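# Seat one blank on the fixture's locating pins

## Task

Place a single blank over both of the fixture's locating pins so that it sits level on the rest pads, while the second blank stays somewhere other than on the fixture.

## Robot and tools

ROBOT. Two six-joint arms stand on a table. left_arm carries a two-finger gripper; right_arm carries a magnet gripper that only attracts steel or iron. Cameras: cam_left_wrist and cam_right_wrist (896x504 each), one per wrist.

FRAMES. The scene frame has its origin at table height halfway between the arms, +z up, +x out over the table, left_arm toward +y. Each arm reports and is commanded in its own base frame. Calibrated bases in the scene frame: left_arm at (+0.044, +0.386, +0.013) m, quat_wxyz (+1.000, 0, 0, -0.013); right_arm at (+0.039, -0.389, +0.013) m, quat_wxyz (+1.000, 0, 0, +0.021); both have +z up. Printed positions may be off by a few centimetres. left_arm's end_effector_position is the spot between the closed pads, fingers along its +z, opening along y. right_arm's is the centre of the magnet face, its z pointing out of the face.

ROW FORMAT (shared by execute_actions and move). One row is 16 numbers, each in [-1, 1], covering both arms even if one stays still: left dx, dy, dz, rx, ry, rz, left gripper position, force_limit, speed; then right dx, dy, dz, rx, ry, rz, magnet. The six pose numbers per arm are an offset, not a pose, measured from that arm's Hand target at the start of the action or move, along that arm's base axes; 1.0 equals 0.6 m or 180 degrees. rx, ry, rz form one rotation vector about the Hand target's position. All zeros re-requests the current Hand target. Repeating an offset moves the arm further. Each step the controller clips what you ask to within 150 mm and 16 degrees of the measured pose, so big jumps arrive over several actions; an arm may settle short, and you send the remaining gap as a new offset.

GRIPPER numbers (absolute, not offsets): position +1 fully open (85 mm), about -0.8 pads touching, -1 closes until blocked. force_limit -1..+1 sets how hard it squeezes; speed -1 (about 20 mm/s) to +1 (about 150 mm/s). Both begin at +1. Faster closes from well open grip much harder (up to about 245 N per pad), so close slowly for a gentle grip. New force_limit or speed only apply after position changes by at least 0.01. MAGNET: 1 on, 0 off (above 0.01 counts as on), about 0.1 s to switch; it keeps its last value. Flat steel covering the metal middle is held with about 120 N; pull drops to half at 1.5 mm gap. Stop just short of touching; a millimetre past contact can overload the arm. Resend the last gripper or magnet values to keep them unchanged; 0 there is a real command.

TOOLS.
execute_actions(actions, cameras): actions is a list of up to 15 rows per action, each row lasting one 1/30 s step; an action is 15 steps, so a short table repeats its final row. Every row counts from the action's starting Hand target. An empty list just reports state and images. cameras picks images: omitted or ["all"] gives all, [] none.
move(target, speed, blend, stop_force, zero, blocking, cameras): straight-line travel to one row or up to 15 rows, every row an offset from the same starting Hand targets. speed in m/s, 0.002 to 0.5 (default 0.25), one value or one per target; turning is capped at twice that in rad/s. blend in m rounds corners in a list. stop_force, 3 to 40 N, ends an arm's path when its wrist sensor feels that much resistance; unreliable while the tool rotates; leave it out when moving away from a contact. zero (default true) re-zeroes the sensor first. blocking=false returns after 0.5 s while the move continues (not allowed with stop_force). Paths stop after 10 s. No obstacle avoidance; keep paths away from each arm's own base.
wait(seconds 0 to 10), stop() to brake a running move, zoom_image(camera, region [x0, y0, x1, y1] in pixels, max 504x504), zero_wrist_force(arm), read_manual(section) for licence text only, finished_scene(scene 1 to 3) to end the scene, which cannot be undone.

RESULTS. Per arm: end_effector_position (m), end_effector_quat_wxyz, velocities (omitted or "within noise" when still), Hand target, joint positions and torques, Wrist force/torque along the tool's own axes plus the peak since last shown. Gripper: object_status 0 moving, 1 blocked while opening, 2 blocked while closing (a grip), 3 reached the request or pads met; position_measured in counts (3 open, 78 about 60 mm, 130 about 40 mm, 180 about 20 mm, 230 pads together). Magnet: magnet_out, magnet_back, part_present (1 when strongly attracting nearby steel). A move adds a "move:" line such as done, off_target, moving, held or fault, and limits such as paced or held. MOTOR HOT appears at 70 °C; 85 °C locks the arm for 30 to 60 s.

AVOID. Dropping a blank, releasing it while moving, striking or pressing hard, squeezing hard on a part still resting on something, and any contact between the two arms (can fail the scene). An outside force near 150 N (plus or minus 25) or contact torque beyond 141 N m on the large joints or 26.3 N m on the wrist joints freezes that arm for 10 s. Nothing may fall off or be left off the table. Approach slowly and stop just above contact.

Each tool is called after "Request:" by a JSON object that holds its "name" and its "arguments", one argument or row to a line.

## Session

Request:
{"name": "execute_actions", "arguments": {
  "actions": []
}}

Scene clock: 0.00 s.
left_arm: end_effector_position=(+0.2958, +0.4978, +0.3319) position_measured=3 object_status=3 end_effector_quat_wxyz=(-0.106, +0.149, +0.983, -0.021) | right_arm: end_effector_position=(+0.4243, -0.0191, +0.3698) magnet_out=0 magnet_back=1 part_present=0 end_effector_quat_wxyz=(-0.446, +0.886, -0.026, +0.125)
Joint positions: left_arm=[0.739 -1.316 1.251 -1.336 -1.433 1.028] | right_arm=[-0.762 -1.764 1.874 -1.114 -0.744 -0.957]
Joint velocities: within noise
Joint torques (N m): no reading
Motor temperatures (°C): left_arm=[30 24 27 29 37 30] | right_arm=[35 31 30 44 31 38]
Wrist force (N): no reading
Wrist torque (N m): no reading
Wrist force, peak (N): no reading
Hand target: left_arm +0.2958, +0.4978, +0.3319; -0.106, +0.149, +0.983, -0.021 | right_arm +0.4243, -0.0191, +0.3698; -0.446, +0.886, -0.026, +0.125

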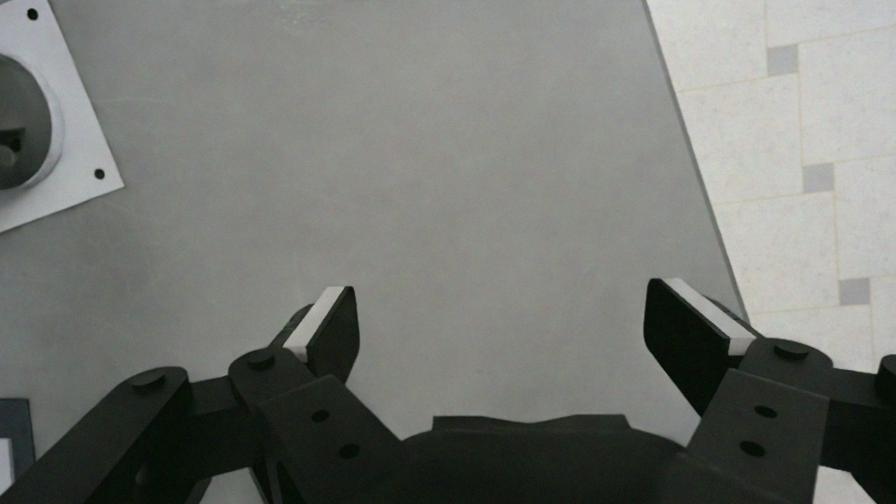

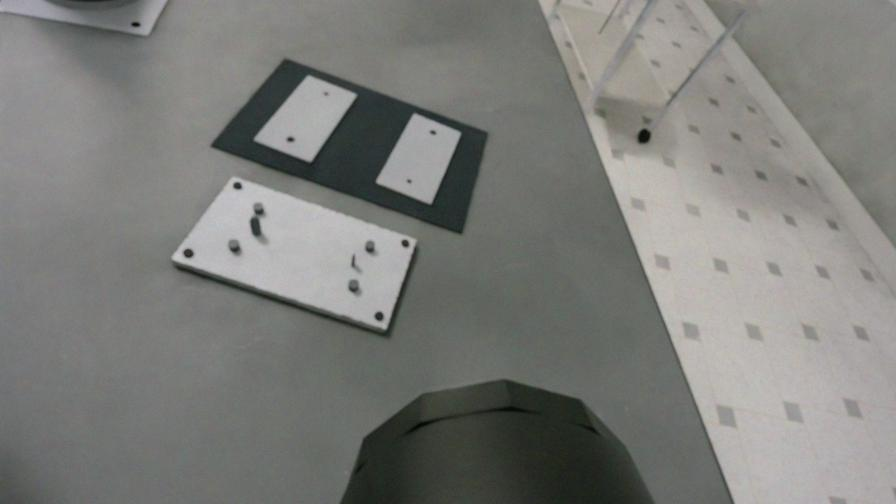

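Request:
{"name": "zoom_image", "arguments": {
  "camera": "cam_right_wrist",
  "region": [160, 165, 430, 340]
}}

Request:
{"name": "zoom_image", "arguments": {
  "camera": "cam_right_wrist",
  "region": [200, 50, 500, 240]
}}

Scaled by 1.867 from the camera's 896x504 image, which has a finer 1280x720 frame.

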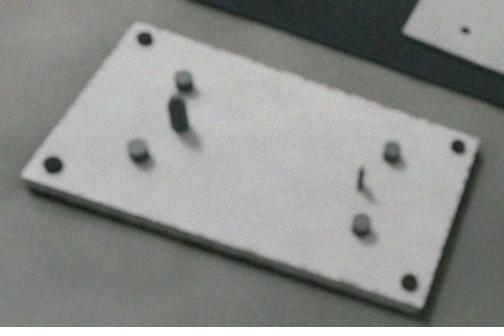

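Scaled by 1.680 from the camera's 896x504 image, which has a finer 1280x720 frame.

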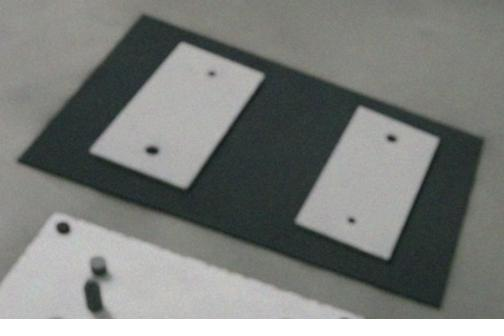

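Request:
{"name": "move", "arguments": {
  "target": [0,0,0,0,0,0,1,1,1,-0.0778,0.4047,-0.333,-0.273,0.1431,-0.1057,0],
  "speed": 0.45,
  "cameras": ["cam_right_wrist"]
}}

Request:
{"name": "zoom_image", "arguments": {
  "camera": "cam_right_wrist",
  "region": [200, 40, 700, 300]
}}

Scene clock: 4.07 s.
left_arm: end_effector_position=(+0.2958, +0.4978, +0.3319) position_measured=3 object_status=3 end_effector_quat_wxyz=(-0.106, +0.149, +0.983, -0.021) | right_arm: end_effector_position=(+0.3777, +0.2237, +0.1700) magnet_out=0 magnet_back=1 part_present=0 end_effector_quat_wxyz=(+0.000, +0.978, -0.208, +0.000)
Joint positions: left_arm=[0.739 -1.316 1.251 -1.336 -1.433 1.028] | right_arm=[0.226 -1.586 2.179 -2.163 -1.571 0.646]
Joint torques (N m): left_arm=[0.06 -37.56 -26.44 -2.55 0.76 -0.06] | right_arm=[8.63 -11.36 -30.73 -1.2 -1.23 1.52]
Wrist force (N): left_arm=[-0.1 -0.1 0.1] | right_arm=[-0.2 -1.3 -0.9]
Wrist torque (N m): left_arm=[-0.01 0.02 0.00] | right_arm=[-0.01 -0.06 -0.23]
Wrist force, peak (N): left_arm=[-0.2 -0.2 0.2] | right_arm=[-0.9 -2.1 0.2]
Hand target: left_arm +0.2958, +0.4978, +0.3319; -0.106, +0.149, +0.983, -0.021 | right_arm +0.3777, +0.2237, +0.1700; +0.000, +0.978, -0.208, +0.000
Off the commanded pose: left_arm 0.000 m, 0 deg | right_arm 0.000 m, 0 deg.
move: done
Images, in order: cam_right_wrist.

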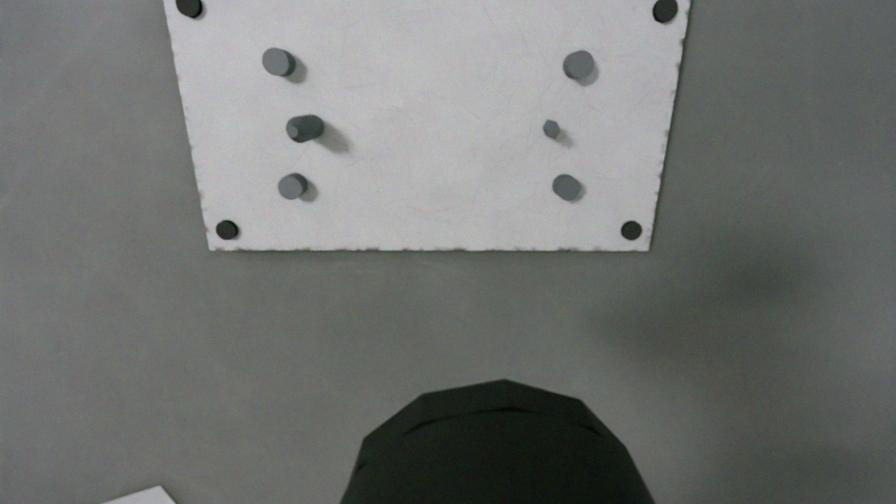

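Scaled by 1.008 from the camera's 896x504 image, which has a finer 1280x720 frame.

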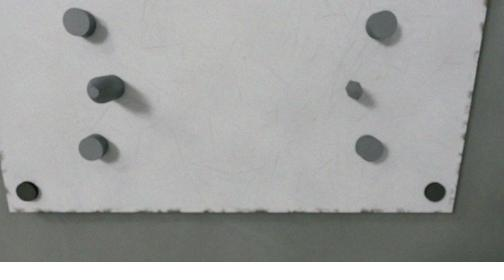

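Request:
{"name": "zoom_image", "arguments": {
  "camera": "cam_right_wrist",
  "region": [240, 30, 380, 220]
}}

Request:
{"name": "zoom_image", "arguments": {
  "camera": "cam_right_wrist",
  "region": [500, 30, 640, 220]
}}

Scaled by 2.653 from the camera's 896x504 image, which has a finer 1280x720 frame.

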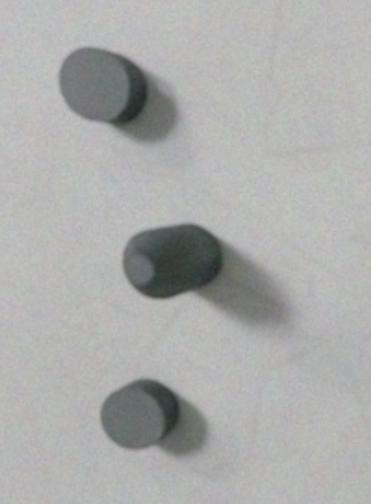

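Scaled by 2.653 from the camera's 896x504 image, which has a finer 1280x720 frame.

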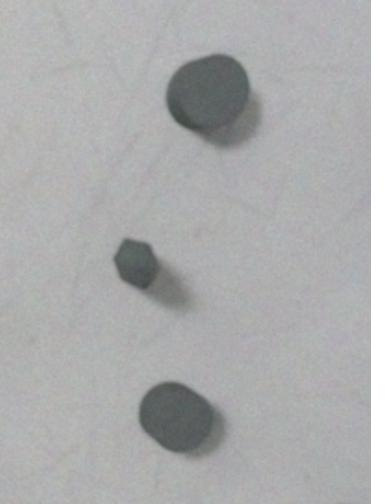

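Request:
{"name": "move", "arguments": {
  "target": [0,0,0,0,0,0,1,1,1,0.2747,0.3693,-0.1333,0,0,0,0],
  "speed": 0.4,
  "cameras": ["cam_right_wrist"]
}}

Scene clock: 6.87 s.
left_arm: end_effector_position=(+0.2958, +0.4978, +0.3319) position_measured=3 object_status=3 end_effector_quat_wxyz=(-0.106, +0.149, +0.983, -0.021) | right_arm: end_effector_position=(+0.5424, +0.4453, +0.0901) magnet_out=0 magnet_back=1 part_present=0 end_effector_quat_wxyz=(+0.000, +0.978, -0.208, +0.000)
Joint positions: left_arm=[0.739 -1.316 1.251 -1.336 -1.433 1.028] | right_arm=[0.496 -0.915 1.484 -2.139 -1.571 0.916]
Joint torques (N m): left_arm=[-1.91 -39.43 -25.31 -2.16 1.29 0.24] | right_arm=[7.41 -38.98 -33.15 -1.18 -1.15 1.82]
Wrist force (N): left_arm=[0.0 0.0 -0.1] | right_arm=[0.1 -1.1 -0.7]
Wrist torque (N m): left_arm=[0.00 0.01 0.00] | right_arm=[0.02 -0.13 -0.22]
Wrist force, peak (N): left_arm=[-0.1 -0.1 0.3] | right_arm=[0.4 -2.9 0.0]
Hand target: left_arm +0.2958, +0.4978, +0.3319; -0.106, +0.149, +0.983, -0.021 | right_arm +0.5425, +0.4453, +0.0900; +0.000, +0.978, -0.208, +0.000
Off the commanded pose: left_arm 0.000 m, 0 deg | right_arm 0.000 m, 0 deg.
move: done
Images, in order: cam_right_wrist.

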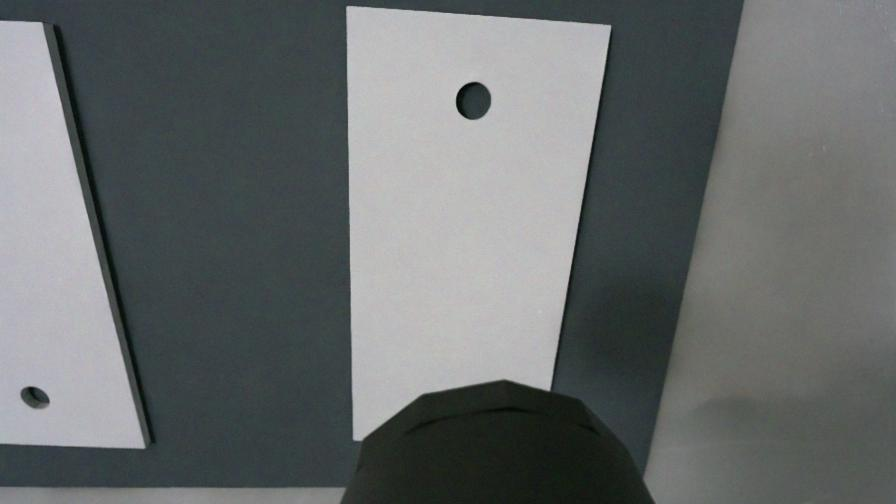

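Request:
{"name": "move", "arguments": {
  "target": [
    [0,0,0,0,0,0,1,1,1,0.0105,-0.0072,-0.1533,0,0,0,0]
  ],
  "speed": 0.12,
  "cameras": ["cam_right_wrist"]
}}

Scene clock: 9.77 s.
left_arm: end_effector_position=(+0.2958, +0.4978, +0.3319) position_measured=3 object_status=3 end_effector_quat_wxyz=(-0.106, +0.149, +0.983, -0.021) | right_arm: end_effector_position=(+0.5488, +0.4410, -0.0018) magnet_out=0 magnet_back=1 part_present=0 end_effector_quat_wxyz=(+0.000, +0.978, -0.208, +0.000)
Joint positions: left_arm=[0.739 -1.316 1.251 -1.336 -1.433 1.028] | right_arm=[0.486 -0.779 1.52 -2.311 -1.571 0.906]
Joint torques (N m): left_arm=[-4.2 -39.01 -25.33 -2.09 1.57 0.13] | right_arm=[-8.56 -42.64 -28.8 -4.47 -0.4 -2.04]
Wrist force (N): left_arm=[0.0 0.1 -0.1] | right_arm=[0.0 -0.9 -0.8]
Wrist torque (N m): left_arm=[0.01 0.01 0.00] | right_arm=[0.03 -0.12 -0.22]
Wrist force, peak (N): left_arm=[-0.2 0.0 0.3] | right_arm=[0.2 -0.9 -1.6]
Hand target: left_arm +0.2958, +0.4978, +0.3319; -0.106, +0.149, +0.983, -0.021 | right_arm +0.5488, +0.4410, -0.0019; +0.000, +0.978, -0.208, +0.000
Off the commanded pose: left_arm 0.000 m, 0 deg | right_arm 0.000 m, 0 deg.
move: done
Images, in order: cam_right_wrist.

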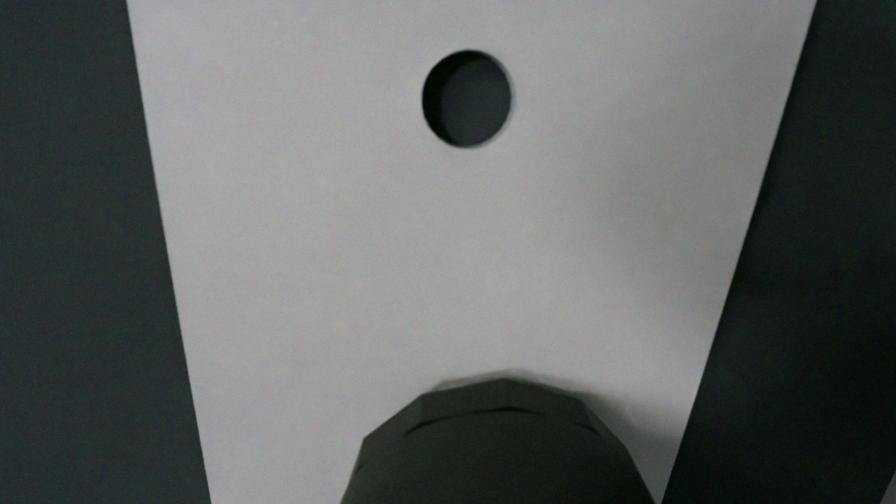

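Request:
{"name": "move", "arguments": {
  "target": [
    [0,0,0,0,0,0,1,1,1,0,0,-0.03,0,0,0,0]
  ],
  "speed": 0.005,
  "stop_force": 4,
  "cameras": ["cam_right_wrist"]
}}

Request:
{"name": "execute_actions", "arguments": {
  "actions": [
    [[0,0,0,0,0,0,1,1,1,0,0,0,0,0,0,1]]
  ],
  "cameras": ["cam_right_wrist"]
}}

Scene clock: 11.93 s.
Wrist force, peak (N): left_arm=[-0.1 -0.3 0.3] | right_arm=[-6.4 8.2 -16.8]
Off the commanded pose: left_arm 0.000 m, 0 deg | right_arm 0.014 m, 0 deg.
move: contact (right_arm)
Images, in order: cam_right_wrist.

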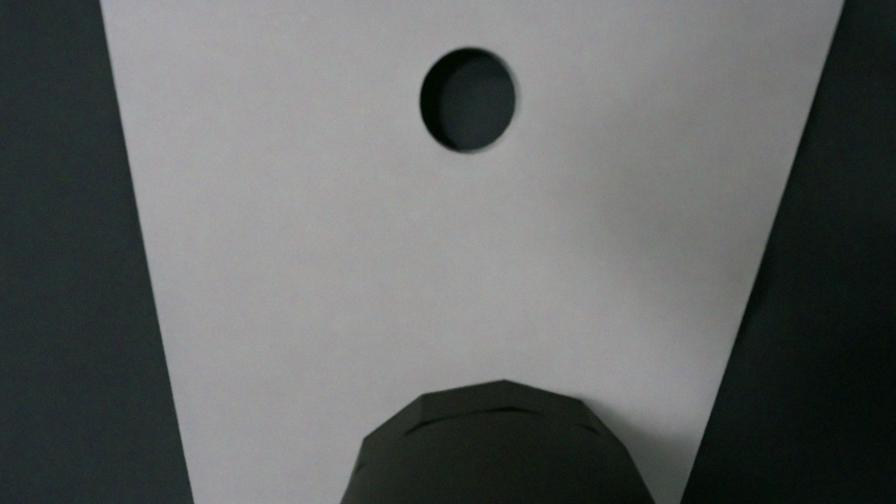

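Scene clock: 12.63 s.
left_arm: end_effector_position=(+0.2958, +0.4978, +0.3319) position_measured=3 object_status=3 end_effector_quat_wxyz=(-0.106, +0.149, +0.983, -0.021) | right_arm: end_effector_position=(+0.5488, +0.4410, -0.0062) magnet_out=1 magnet_back=0 part_present=1 end_effector_quat_wxyz=(+0.000, +0.978, -0.208, +0.000)
Joint positions: left_arm=[0.739 -1.316 1.251 -1.336 -1.433 1.028] | right_arm=[0.486 -0.772 1.521 -2.319 -1.571 0.906]
Joint torques (N m): left_arm=[-4.12 -40.35 -25.51 -1.93 1.63 -0.11] | right_arm=[-6.62 -54.55 -22.88 -1.18 1.12 -1.81]
Wrist force (N): left_arm=[0.0 -0.1 0.0] | right_arm=[0.5 -2.5 0.4]
Wrist torque (N m): left_arm=[-0.03 0.01 0.00] | right_arm=[0.24 0.01 -0.22]
Wrist force, peak (N): left_arm=[-0.1 0.1 0.2] | right_arm=[-1.8 0.7 -6.4]
Hand target: left_arm +0.2958, +0.4978, +0.3319; -0.106, +0.149, +0.983, -0.021 | right_arm +0.5488, +0.4410, -0.0062; +0.000, +0.978, -0.208, +0.000
Off the commanded pose: left_arm 0.000 m, 0 deg | right_arm 0.000 m, 0 deg.
Images, in order: cam_right_wrist.

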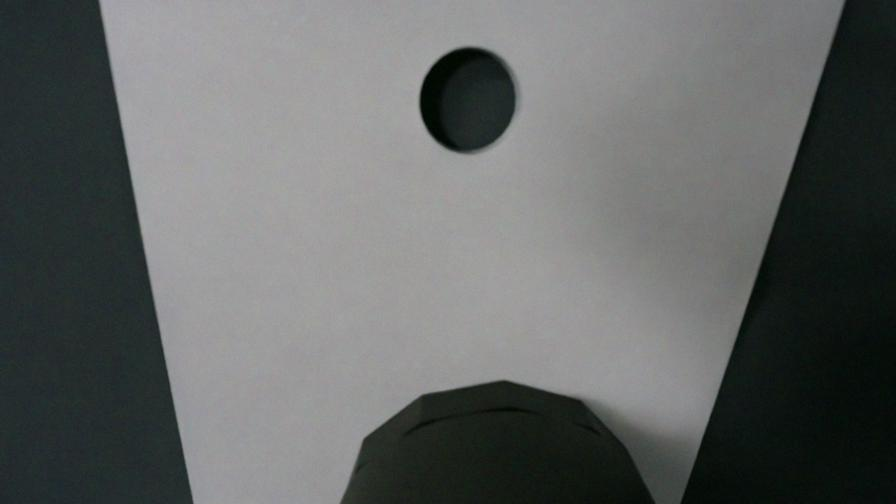

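Request:
{"name": "move", "arguments": {
  "target": [
    [0,0,0,0,0,0,1,1,1,0,0,0.0917,0,0,0,1],
    [0,0,0,0,0,0,1,1,1,-0.2650,-0.2702,0.1103,0,0,0.5169,1]
  ],
  "speed": [0.12,0.45],
  "blend": [0.02,0],
  "cameras": ["cam_right_wrist"]
}}

Request:
{"name": "zoom_image", "arguments": {
  "camera": "cam_right_wrist",
  "region": [356, 20, 576, 180]
}}

Scene clock: 19.30 s.
left_arm: end_effector_position=(+0.2958, +0.4978, +0.3319) position_measured=3 object_status=3 end_effector_quat_wxyz=(-0.106, +0.149, +0.983, -0.021) | right_arm: end_effector_position=(+0.3898, +0.2789, +0.0599) magnet_out=1 magnet_back=0 part_present=1 end_effector_quat_wxyz=(+0.000, +0.824, +0.566, +0.000)
Joint positions: left_arm=[0.739 -1.316 1.251 -1.336 -1.433 1.028] | right_arm=[0.34 -1.279 2.196 -2.489 -1.572 -0.865]
Joint torques (N m): left_arm=[-7.17 -39.88 -25.02 -1.43 1.4 0.11] | right_arm=[-8.73 -39.37 -8.02 -4.98 1.48 -1.85]
Wrist force (N): left_arm=[-0.1 -0.1 0.2] | right_arm=[-0.1 -1.0 3.2]
Wrist torque (N m): left_arm=[-0.02 0.01 0.00] | right_arm=[0.04 -0.04 -0.21]
Wrist force, peak (N): left_arm=[-0.1 0.0 0.4] | right_arm=[0.0 -0.9 5.0]
Hand target: left_arm +0.2958, +0.4978, +0.3319; -0.106, +0.149, +0.983, -0.021 | right_arm +0.3898, +0.2789, +0.0600; +0.000, +0.824, +0.566, +0.000
Off the commanded pose: left_arm 0.000 m, 0 deg | right_arm 0.000 m, 0 deg.
move: done
Images, in order: cam_right_wrist.

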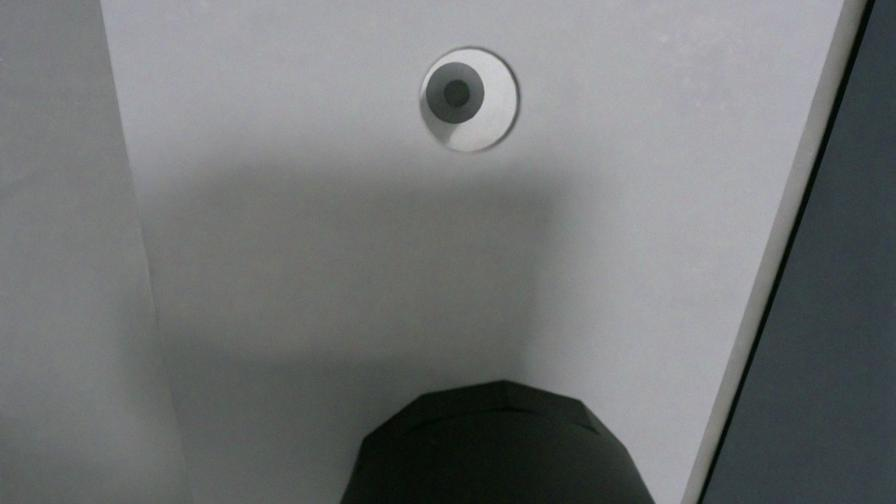

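Scaled by 2.291 from the camera's 896x504 image, which has a finer 1280x720 frame.

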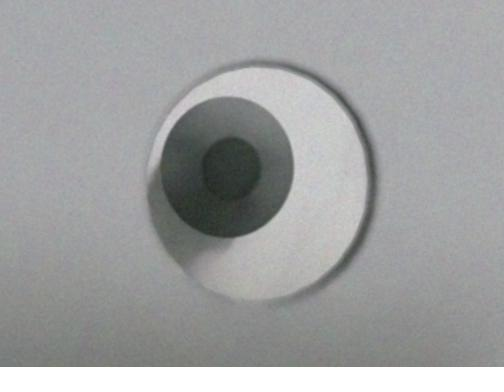

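Request:
{"name": "move", "arguments": {
  "target": [
    [0,0,0,0,0,0,1,1,1,-0.00143,-0.00042,-0.0467,0,0,0,1]
  ],
  "speed": 0.04,
  "stop_force": 6,
  "cameras": ["cam_right_wrist"]
}}

Request:
{"name": "zoom_image", "arguments": {
  "camera": "cam_right_wrist",
  "region": [356, 20, 576, 180]
}}

Request:
{"name": "zoom_image", "arguments": {
  "camera": "cam_right_wrist",
  "region": [760, 0, 896, 100]
}}

Request:
{"name": "zoom_image", "arguments": {
  "camera": "cam_right_wrist",
  "region": [640, 404, 776, 504]
}}

Request:
{"name": "zoom_image", "arguments": {
  "camera": "cam_right_wrist",
  "region": [640, 0, 896, 504]
}}

Scene clock: 21.93 s.
left_arm: end_effector_position=(+0.2958, +0.4978, +0.3319) position_measured=3 object_status=3 end_effector_quat_wxyz=(-0.106, +0.149, +0.983, -0.021) | right_arm: end_effector_position=(+0.3889, +0.2786, +0.0319) magnet_out=1 magnet_back=0 part_present=1 end_effector_quat_wxyz=(+0.000, +0.824, +0.566, +0.000)
Joint positions: left_arm=[0.739 -1.316 1.251 -1.336 -1.433 1.028] | right_arm=[0.34 -1.213 2.216 -2.574 -1.572 -0.865]
Joint torques (N m): left_arm=[-7.9 -41 -26.43 -1.22 1.45 0.18] | right_arm=[8.2 -24.46 -8.05 -4.69 1.48 1.31]
Wrist force (N): left_arm=[0.0 -0.1 0.0] | right_arm=[0.1 -1.4 3.3]
Wrist torque (N m): left_arm=[-0.03 0.01 0.01] | right_arm=[0.01 -0.07 -0.20]
Wrist force, peak (N): left_arm=[0.0 0.1 0.4] | right_arm=[-0.2 -1.5 3.8]
Hand target: left_arm +0.2958, +0.4978, +0.3319; -0.106, +0.149, +0.983, -0.021 | right_arm +0.3889, +0.2786, +0.0319; +0.000, +0.824, +0.566, +0.000
Off the commanded pose: left_arm 0.000 m, 0 deg | right_arm 0.000 m, 0 deg.
move: done
Images, in order: cam_right_wrist.

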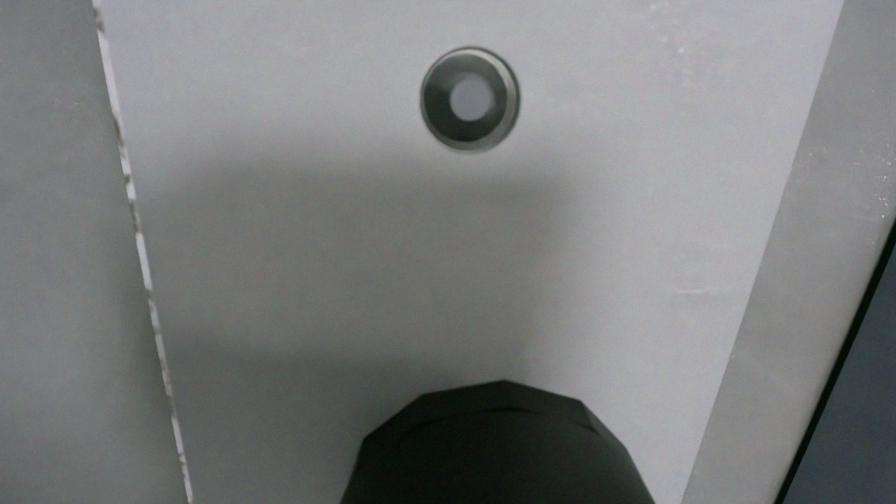

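Scaled by 2.291 from the camera's 896x504 image, which has a finer 1280x720 frame.

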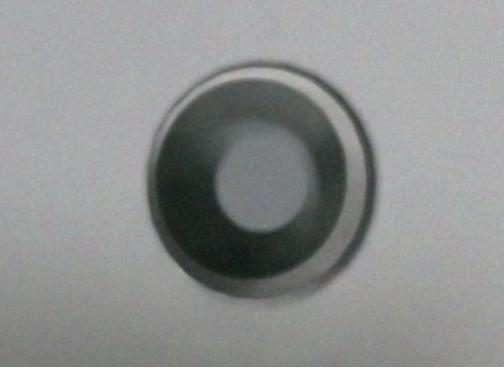

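Scaled by 3.706 from the camera's 896x504 image, which has a finer 1280x720 frame.

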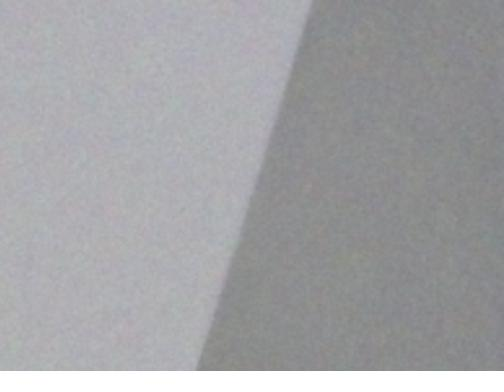

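Scaled by 3.706 from the camera's 896x504 image, which has a finer 1280x720 frame.

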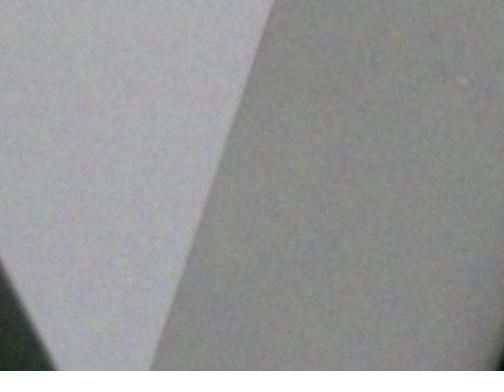

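Scaled by 1.000.

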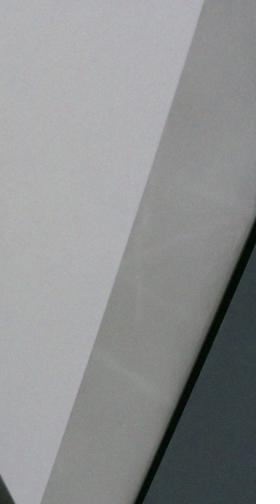

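Request:
{"name": "zoom_image", "arguments": {
  "camera": "cam_right_wrist",
  "region": [796, 204, 896, 304]
}}

Request:
{"name": "zoom_image", "arguments": {
  "camera": "cam_right_wrist",
  "region": [740, 404, 840, 504]
}}

Request:
{"name": "zoom_image", "arguments": {
  "camera": "cam_right_wrist",
  "region": [406, 30, 536, 170]
}}

Scaled by 5.040 from the camera's 896x504 image, which has a finer 1280x720 frame.

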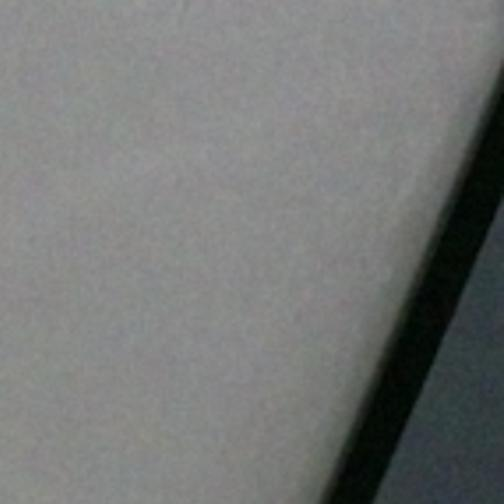

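Scaled by 5.040 from the camera's 896x504 image, which has a finer 1280x720 frame.

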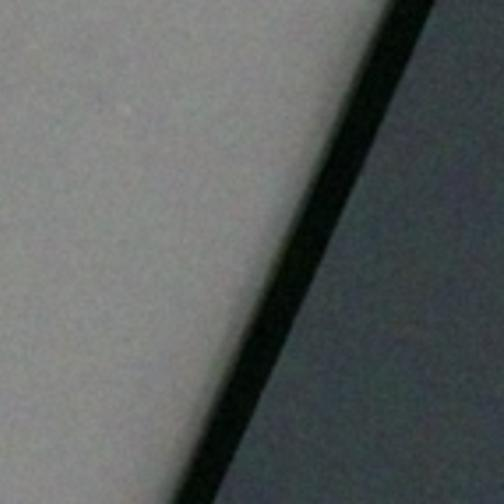

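Scaled by 3.600 from the camera's 896x504 image, which has a finer 1280x720 frame.

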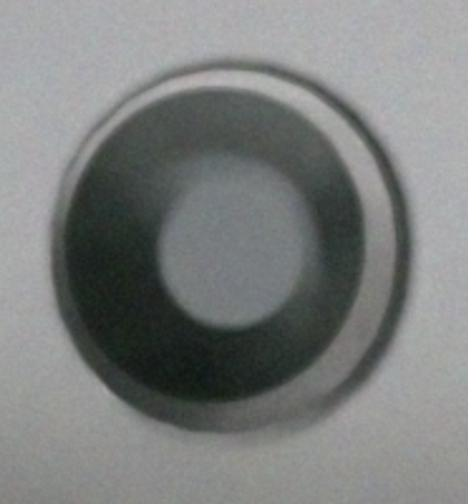

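Request:
{"name": "zoom_image", "arguments": {
  "camera": "cam_right_wrist",
  "region": [790, 0, 890, 100]
}}

Request:
{"name": "zoom_image", "arguments": {
  "camera": "cam_right_wrist",
  "region": [730, 204, 830, 304]
}}

Request:
{"name": "zoom_image", "arguments": {
  "camera": "cam_right_wrist",
  "region": [660, 404, 760, 504]
}}

Request:
{"name": "zoom_image", "arguments": {
  "camera": "cam_right_wrist",
  "region": [796, 304, 896, 404]
}}

Request:
{"name": "zoom_image", "arguments": {
  "camera": "cam_right_wrist",
  "region": [60, 0, 160, 100]
}}

Request:
{"name": "zoom_image", "arguments": {
  "camera": "cam_right_wrist",
  "region": [120, 404, 220, 504]
}}

Scaled by 5.040 from the camera's 896x504 image, which has a finer 1280x720 frame.

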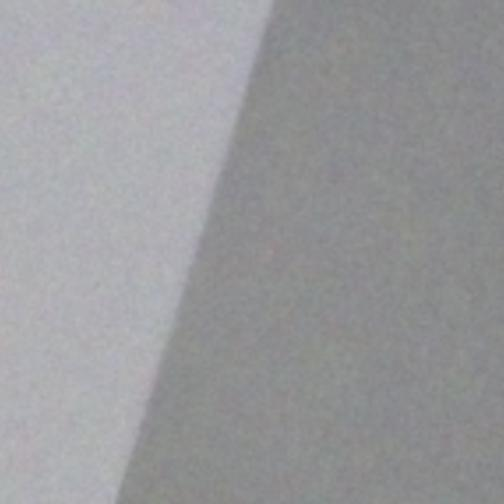

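Scaled by 5.040 from the camera's 896x504 image, which has a finer 1280x720 frame.

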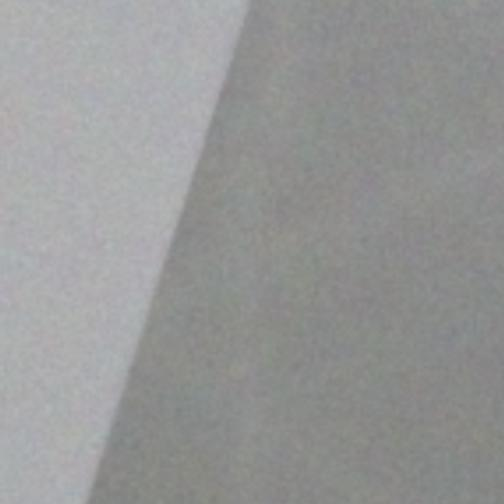

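Scaled by 5.040 from the camera's 896x504 image, which has a finer 1280x720 frame.

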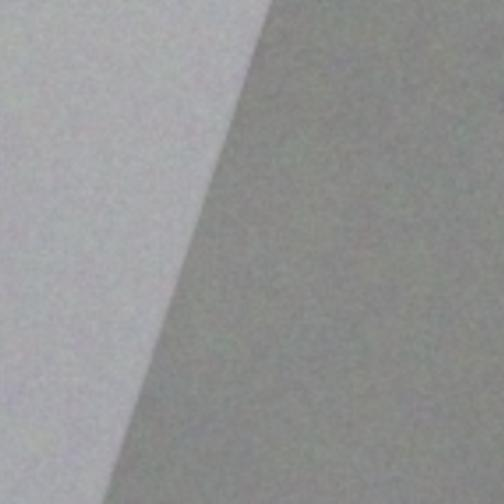

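Scaled by 5.040 from the camera's 896x504 image, which has a finer 1280x720 frame.

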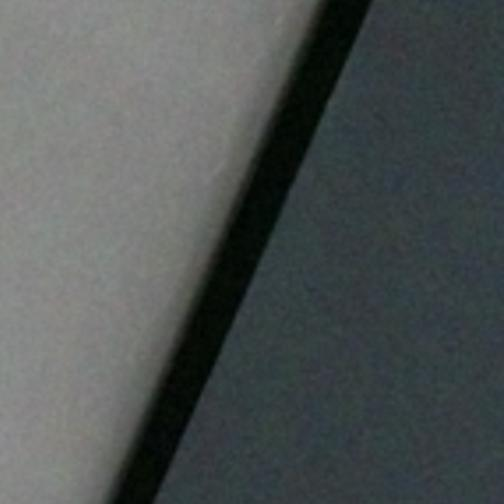

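Scaled by 5.040 from the camera's 896x504 image, which has a finer 1280x720 frame.

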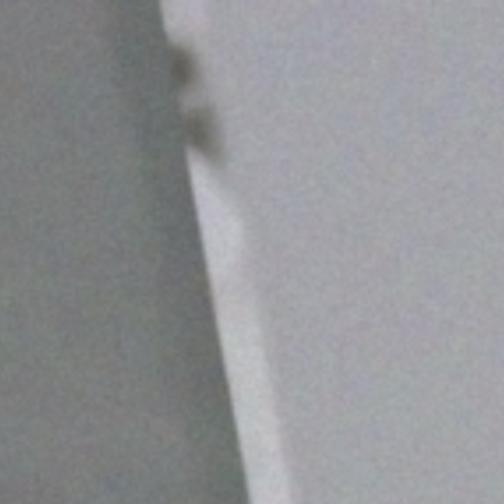

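Scaled by 5.040 from the camera's 896x504 image, which has a finer 1280x720 frame.

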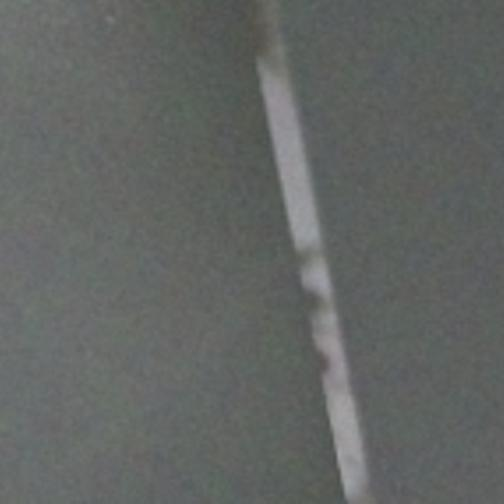

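Request:
{"name": "move", "arguments": {
  "target": [
    [0,0,0,0,0,0,1,1,1,-0.000065,0.000272,-0.00983,0,0,0.00056,1]
  ],
  "speed": 0.02,
  "stop_force": 6,
  "cameras": ["cam_right_wrist"]
}}

Request:
{"name": "zoom_image", "arguments": {
  "camera": "cam_right_wrist",
  "region": [406, 30, 536, 170]
}}

Scene clock: 26.37 s.
left_arm: end_effector_position=(+0.2958, +0.4978, +0.3319) position_measured=3 object_status=3 end_effector_quat_wxyz=(-0.106, +0.149, +0.983, -0.021) | right_arm: end_effector_position=(+0.3889, +0.2788, +0.0260) magnet_out=1 magnet_back=0 part_present=1 end_effector_quat_wxyz=(+0.000, +0.824, +0.567, +0.000)
Joint positions: left_arm=[0.739 -1.316 1.251 -1.336 -1.433 1.028] | right_arm=[0.34 -1.198 2.219 -2.591 -1.572 -0.866]
Joint torques (N m): left_arm=[-8.93 -41.71 -25.07 -0.9 1.51 0.12] | right_arm=[5.44 -23.62 -6.9 -4.79 0.98 -1.88]
Wrist force (N): left_arm=[-0.1 -0.1 0.0] | right_arm=[0.0 -1.4 3.4]
Wrist torque (N m): left_arm=[-0.02 0.03 0.00] | right_arm=[0.02 -0.06 -0.20]
Wrist force, peak (N): left_arm=[0.1 0.0 0.4] | right_arm=[0.0 -1.5 3.7]
Hand target: left_arm +0.2958, +0.4978, +0.3319; -0.106, +0.149, +0.983, -0.021 | right_arm +0.3889, +0.2788, +0.0260; +0.000, +0.824, +0.567, +0.000
Off the commanded pose: left_arm 0.000 m, 0 deg | right_arm 0.000 m, 0 deg.
move: done
Images, in order: cam_right_wrist.

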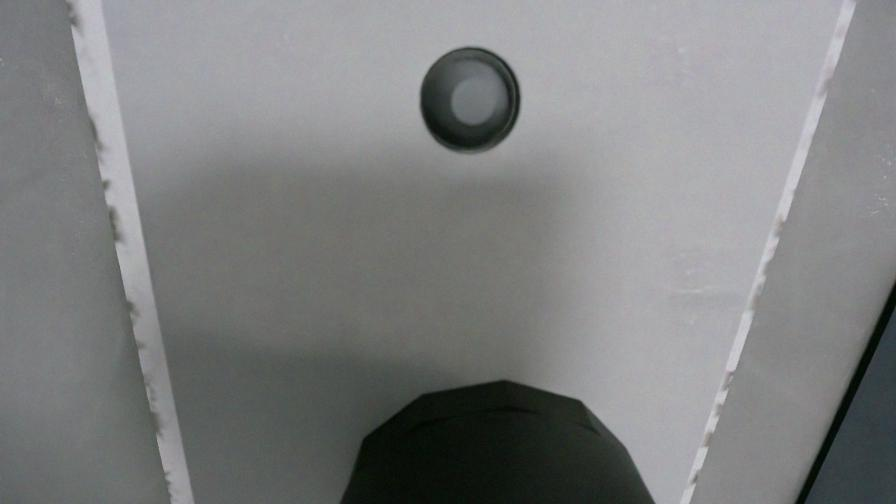

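Scaled by 3.600 from the camera's 896x504 image, which has a finer 1280x720 frame.

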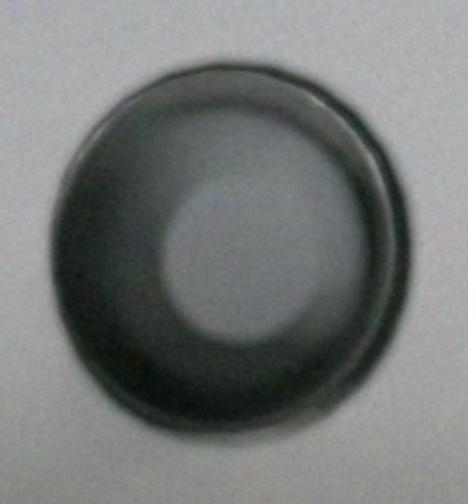

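Request:
{"name": "move", "arguments": {
  "target": [
    [0,0,0,0,0,0,1,1,1,0.000126,-0.000138,-0.00667,0,0,0,1]
  ],
  "speed": 0.015,
  "stop_force": 6,
  "cameras": ["cam_right_wrist"]
}}

Request:
{"name": "zoom_image", "arguments": {
  "camera": "cam_right_wrist",
  "region": [406, 30, 536, 170]
}}

Scene clock: 28.23 s.
left_arm: end_effector_position=(+0.2958, +0.4978, +0.3319) position_measured=3 object_status=3 end_effector_quat_wxyz=(-0.106, +0.149, +0.983, -0.021) | right_arm: end_effector_position=(+0.3890, +0.2787, +0.0220) magnet_out=1 magnet_back=0 part_present=1 end_effector_quat_wxyz=(+0.000, +0.824, +0.567, +0.000)
Joint positions: left_arm=[0.739 -1.316 1.251 -1.336 -1.433 1.028] | right_arm=[0.34 -1.188 2.22 -2.603 -1.572 -0.866]
Joint torques (N m): left_arm=[-9.48 -41.46 -25.34 -0.96 1.29 0.38] | right_arm=[-9.25 -23.68 -7.21 -5.25 -1.13 -2.1]
Wrist force (N): left_arm=[-0.1 -0.1 0.1] | right_arm=[2.0 -7.2 -0.4]
Wrist torque (N m): left_arm=[-0.01 0.01 0.00] | right_arm=[0.28 -0.07 -0.03]
Wrist force, peak (N): left_arm=[-0.2 0.0 0.2] | right_arm=[1.6 -7.7 0.8]
Hand target: left_arm +0.2958, +0.4978, +0.3319; -0.106, +0.149, +0.983, -0.021 | right_arm +0.3890, +0.2787, +0.0220; +0.000, +0.824, +0.567, +0.000
Off the commanded pose: left_arm 0.000 m, 0 deg | right_arm 0.000 m, 0 deg.
move: done
Images, in order: cam_right_wrist.

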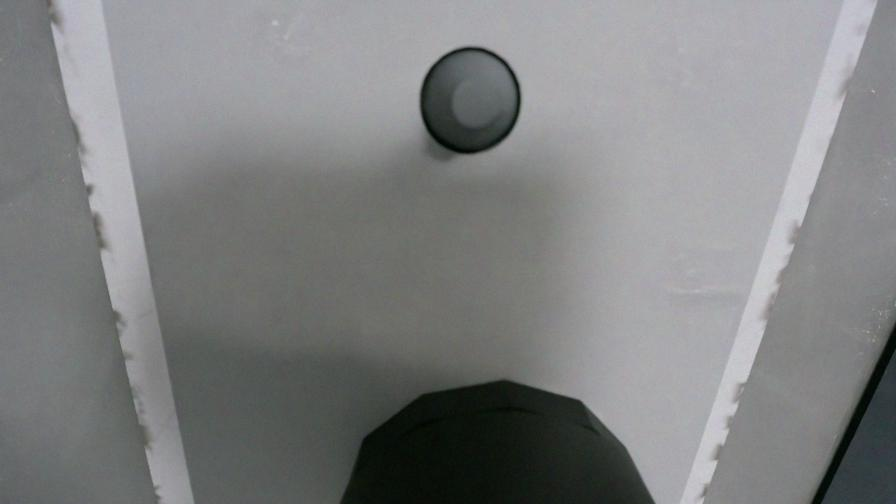

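Scaled by 3.600 from the camera's 896x504 image, which has a finer 1280x720 frame.

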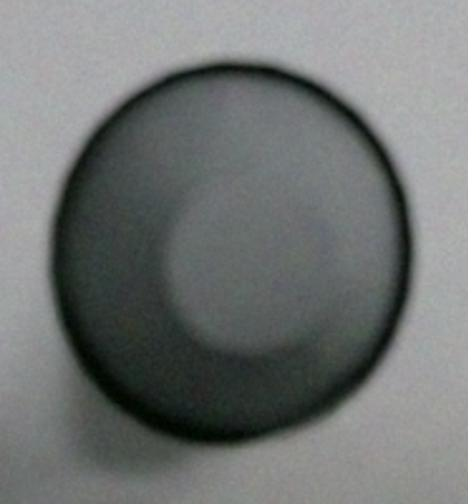

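Request:
{"name": "move", "arguments": {
  "target": [
    [0,0,0,0,0,0,1,1,1,-0.00036,0.00032,0,0,0,0,1],
    [0,0,0,0,0,0,1,1,1,-0.00036,0.00032,-0.00833,0,0,0,1]
  ],
  "speed": [0.005,0.01],
  "stop_force": 7,
  "cameras": ["cam_right_wrist"]
}}

Scene clock: 30.77 s.
left_arm: end_effector_position=(+0.2958, +0.4978, +0.3319) position_measured=3 object_status=3 end_effector_quat_wxyz=(-0.106, +0.149, +0.983, -0.021) | right_arm: end_effector_position=(+0.3887, +0.2789, +0.0170) magnet_out=1 magnet_back=0 part_present=1 end_effector_quat_wxyz=(+0.000, +0.824, +0.567, +0.000)
Joint positions: left_arm=[0.739 -1.316 1.251 -1.336 -1.433 1.028] | right_arm=[0.34 -1.176 2.223 -2.618 -1.572 -0.866]
Joint torques (N m): left_arm=[-9.46 -42.33 -25.81 -0.99 1.62 0.35] | right_arm=[8.13 -24.42 -6.62 -4.77 1.22 1.7]
Wrist force (N): left_arm=[0.0 0.0 0.0] | right_arm=[-0.2 -1.3 3.5]
Wrist torque (N m): left_arm=[0.00 0.01 0.00] | right_arm=[0.04 -0.05 -0.20]
Wrist force, peak (N): left_arm=[0.3 -0.1 0.2] | right_arm=[1.7 -7.7 0.6]
Hand target: left_arm +0.2958, +0.4978, +0.3319; -0.106, +0.149, +0.983, -0.021 | right_arm +0.3887, +0.2789, +0.0170; +0.000, +0.824, +0.567, +0.000
Off the commanded pose: left_arm 0.000 m, 0 deg | right_arm 0.000 m, 0 deg.
move: done
Images, in order: cam_right_wrist.

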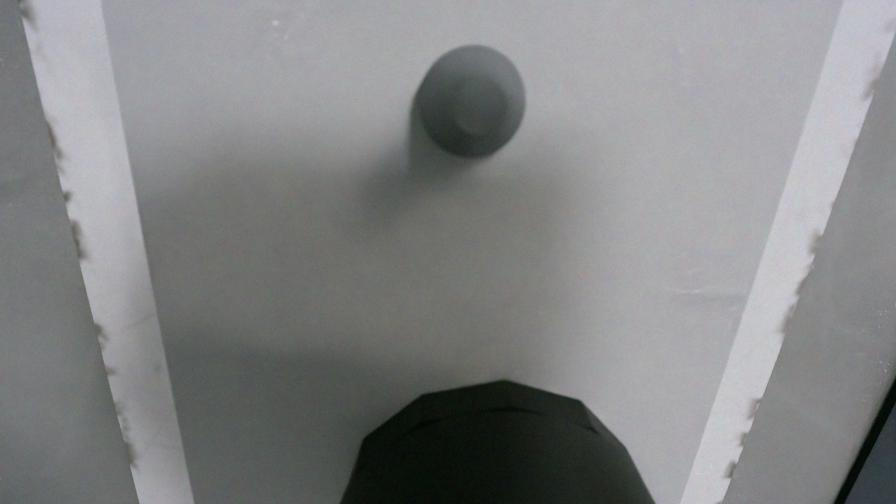

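Request:
{"name": "move", "arguments": {
  "target": [
    [0,0,0,0,0,0,1,1,1,0,0,-0.0055,0,0,0,1],
    [0,0,0,0,0,0,1,1,1,0,0,-0.0142,0,0,0,1]
  ],
  "speed": [0.012,0.004],
  "stop_force": 5,
  "cameras": ["cam_right_wrist"]
}}

Scene clock: 32.40 s.
left_arm: end_effector_position=(+0.2958, +0.4978, +0.3319) position_measured=3 object_status=3 end_effector_quat_wxyz=(-0.106, +0.149, +0.983, -0.021) | right_arm: end_effector_position=(+0.3887, +0.2789, +0.0133) magnet_out=1 magnet_back=0 part_present=1 end_effector_quat_wxyz=(+0.000, +0.824, +0.567, +0.000)
Joint positions: left_arm=[0.739 -1.316 1.251 -1.336 -1.433 1.028] | right_arm=[0.34 -1.166 2.224 -2.629 -1.572 -0.866]
Joint torques (N m): left_arm=[-9.5 -42.04 -26.45 -1.34 1.52 0.14] | right_arm=[5.43 -38.22 -17.43 -0.74 1.45 1.46]
Wrist force (N): left_arm=[0.1 0.0 0.0] | right_arm=[0.7 -0.2 -0.1]
Wrist torque (N m): left_arm=[0.01 0.00 0.00] | right_arm=[-0.06 0.06 -0.20]
Wrist force, peak (N): left_arm=[-0.2 -0.2 0.2] | right_arm=[-8.1 -8.3 -19.2]
Hand target: left_arm +0.2958, +0.4978, +0.3319; -0.106, +0.149, +0.983, -0.021 | right_arm +0.3887, +0.2789, +0.0133; +0.000, +0.824, +0.567, +0.000 (not the last commanded pose)
Off the commanded pose: left_arm 0.000 m, 0 deg | right_arm 0.005 m, 0 deg.
move: contact (right_arm); path passed 1 of 2 targets
Images, in order: cam_right_wrist.

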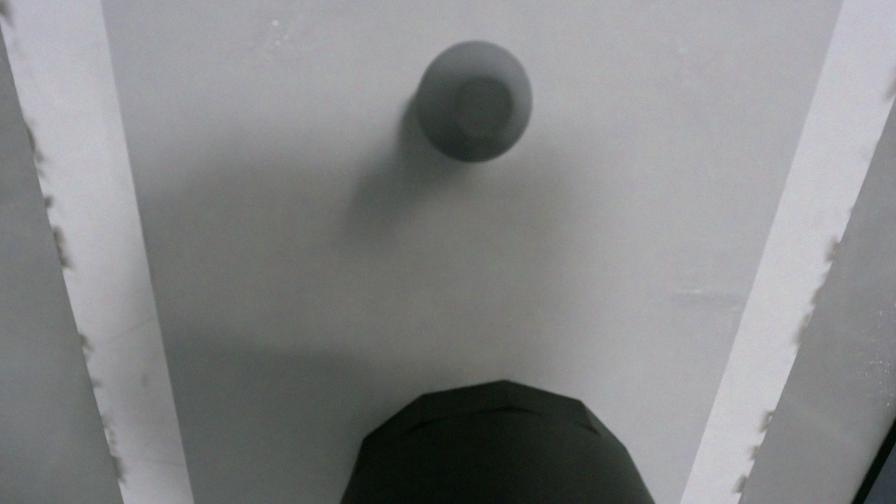

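Request:
{"name": "move", "arguments": {
  "target": [
    [0,0,0,0,0,0,1,1,1,0,0,-0.006,0,0,0,1]
  ],
  "speed": 0.003,
  "stop_force": 8,
  "cameras": ["cam_right_wrist"]
}}

Request:
{"name": "zoom_image", "arguments": {
  "camera": "cam_right_wrist",
  "region": [396, 20, 556, 180]
}}

Scene clock: 34.13 s.
left_arm: end_effector_position=(+0.2958, +0.4978, +0.3319) position_measured=3 object_status=3 end_effector_quat_wxyz=(-0.106, +0.149, +0.983, -0.021) | right_arm: end_effector_position=(+0.3888, +0.2789, +0.0132) magnet_out=1 magnet_back=0 part_present=1 end_effector_quat_wxyz=(+0.000, +0.824, +0.567, +0.000)
Joint positions: left_arm=[0.739 -1.316 1.251 -1.336 -1.433 1.028] | right_arm=[0.34 -1.166 2.224 -2.629 -1.572 -0.866]
Joint torques (N m): left_arm=[-8.61 -42.09 -25.49 -0.94 1.51 0.28] | right_arm=[4.53 -36.43 -14.21 -0.45 1.23 1.48]
Wrist force (N): left_arm=[-0.1 0.0 0.1] | right_arm=[-0.6 -2.4 -8.5]
Wrist torque (N m): left_arm=[-0.01 0.01 0.00] | right_arm=[-0.02 0.04 -0.19]
Wrist force, peak (N): left_arm=[-0.2 0.2 0.1] | right_arm=[-8.6 -8.8 -15.9]
Hand target: left_arm +0.2958, +0.4978, +0.3319; -0.106, +0.149, +0.983, -0.021 | right_arm +0.3888, +0.2789, +0.0132; +0.000, +0.824, +0.567, +0.000 (not the last commanded pose)
Off the commanded pose: left_arm 0.000 m, 0 deg | right_arm 0.004 m, 0 deg.
move: contact (right_arm)
Images, in order: cam_right_wrist.

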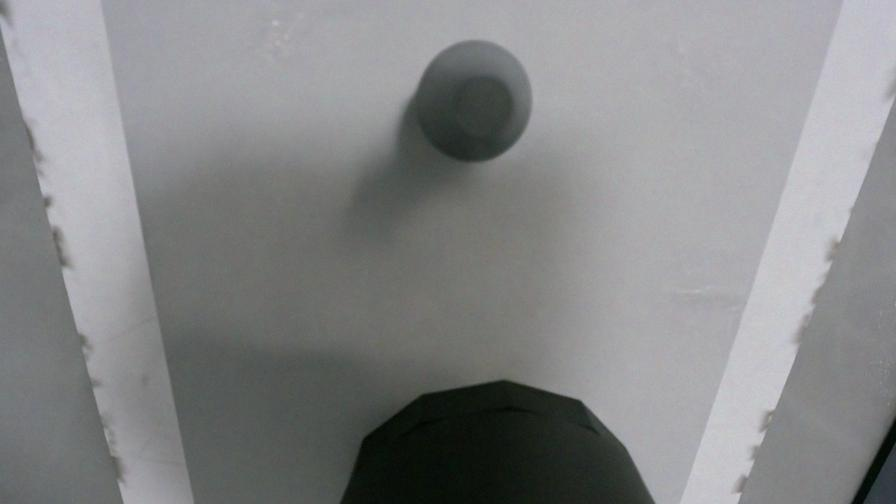

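Scaled by 3.150 from the camera's 896x504 image, which has a finer 1280x720 frame.

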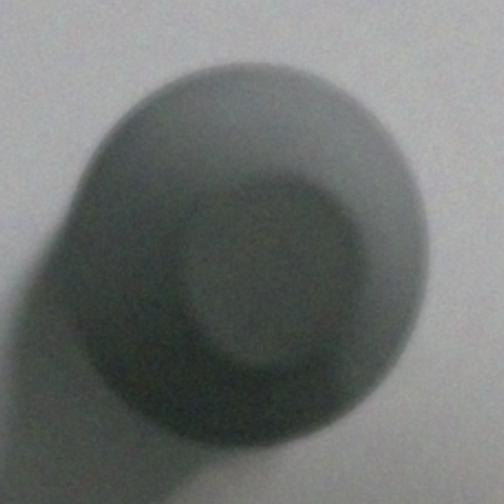

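Request:
{"name": "execute_actions", "arguments": {
  "actions": [
    [[0,0,0,0,0,0,1,1,1,0,0,0,0,0,0,0]]
  ],
  "cameras": ["cam_right_wrist"]
}}

Scene clock: 36.93 s.
left_arm: end_effector_position=(+0.2958, +0.4978, +0.3319) position_measured=3 object_status=3 end_effector_quat_wxyz=(-0.106, +0.149, +0.983, -0.021) | right_arm: end_effector_position=(+0.3888, +0.2789, +0.0133) magnet_out=0 magnet_back=1 part_present=0 end_effector_quat_wxyz=(+0.000, +0.824, +0.567, +0.000)
Joint positions: left_arm=[0.739 -1.316 1.251 -1.336 -1.433 1.028] | right_arm=[0.34 -1.166 2.224 -2.629 -1.572 -0.866]
Joint torques (N m): left_arm=[-7.97 -40.46 -25.62 -1.19 1.22 0.22] | right_arm=[4.01 -23.62 -4.66 -1.29 1.22 1.52]
Wrist force (N): left_arm=[0.0 -0.1 0.1] | right_arm=[-2.8 -3.8 -11.1]
Wrist torque (N m): left_arm=[-0.03 0.01 0.00] | right_arm=[0.12 -0.02 -0.20]
Wrist force, peak (N): left_arm=[0.0 -0.3 0.2] | right_arm=[-2.6 -3.4 -13.0]
Hand target: left_arm +0.2958, +0.4978, +0.3319; -0.106, +0.149, +0.983, -0.021 | right_arm +0.3888, +0.2789, +0.0132; +0.000, +0.824, +0.567, +0.000
Off the commanded pose: left_arm 0.000 m, 0 deg | right_arm 0.000 m, 0 deg.
Images, in order: cam_right_wrist.

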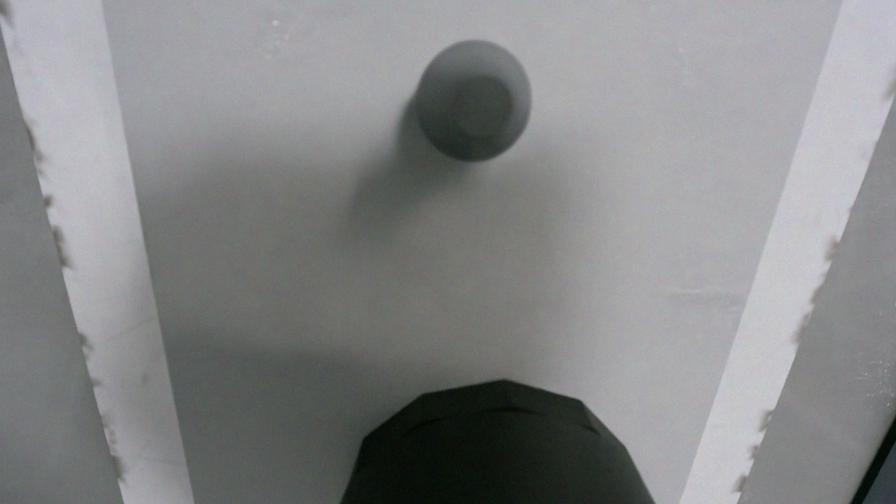

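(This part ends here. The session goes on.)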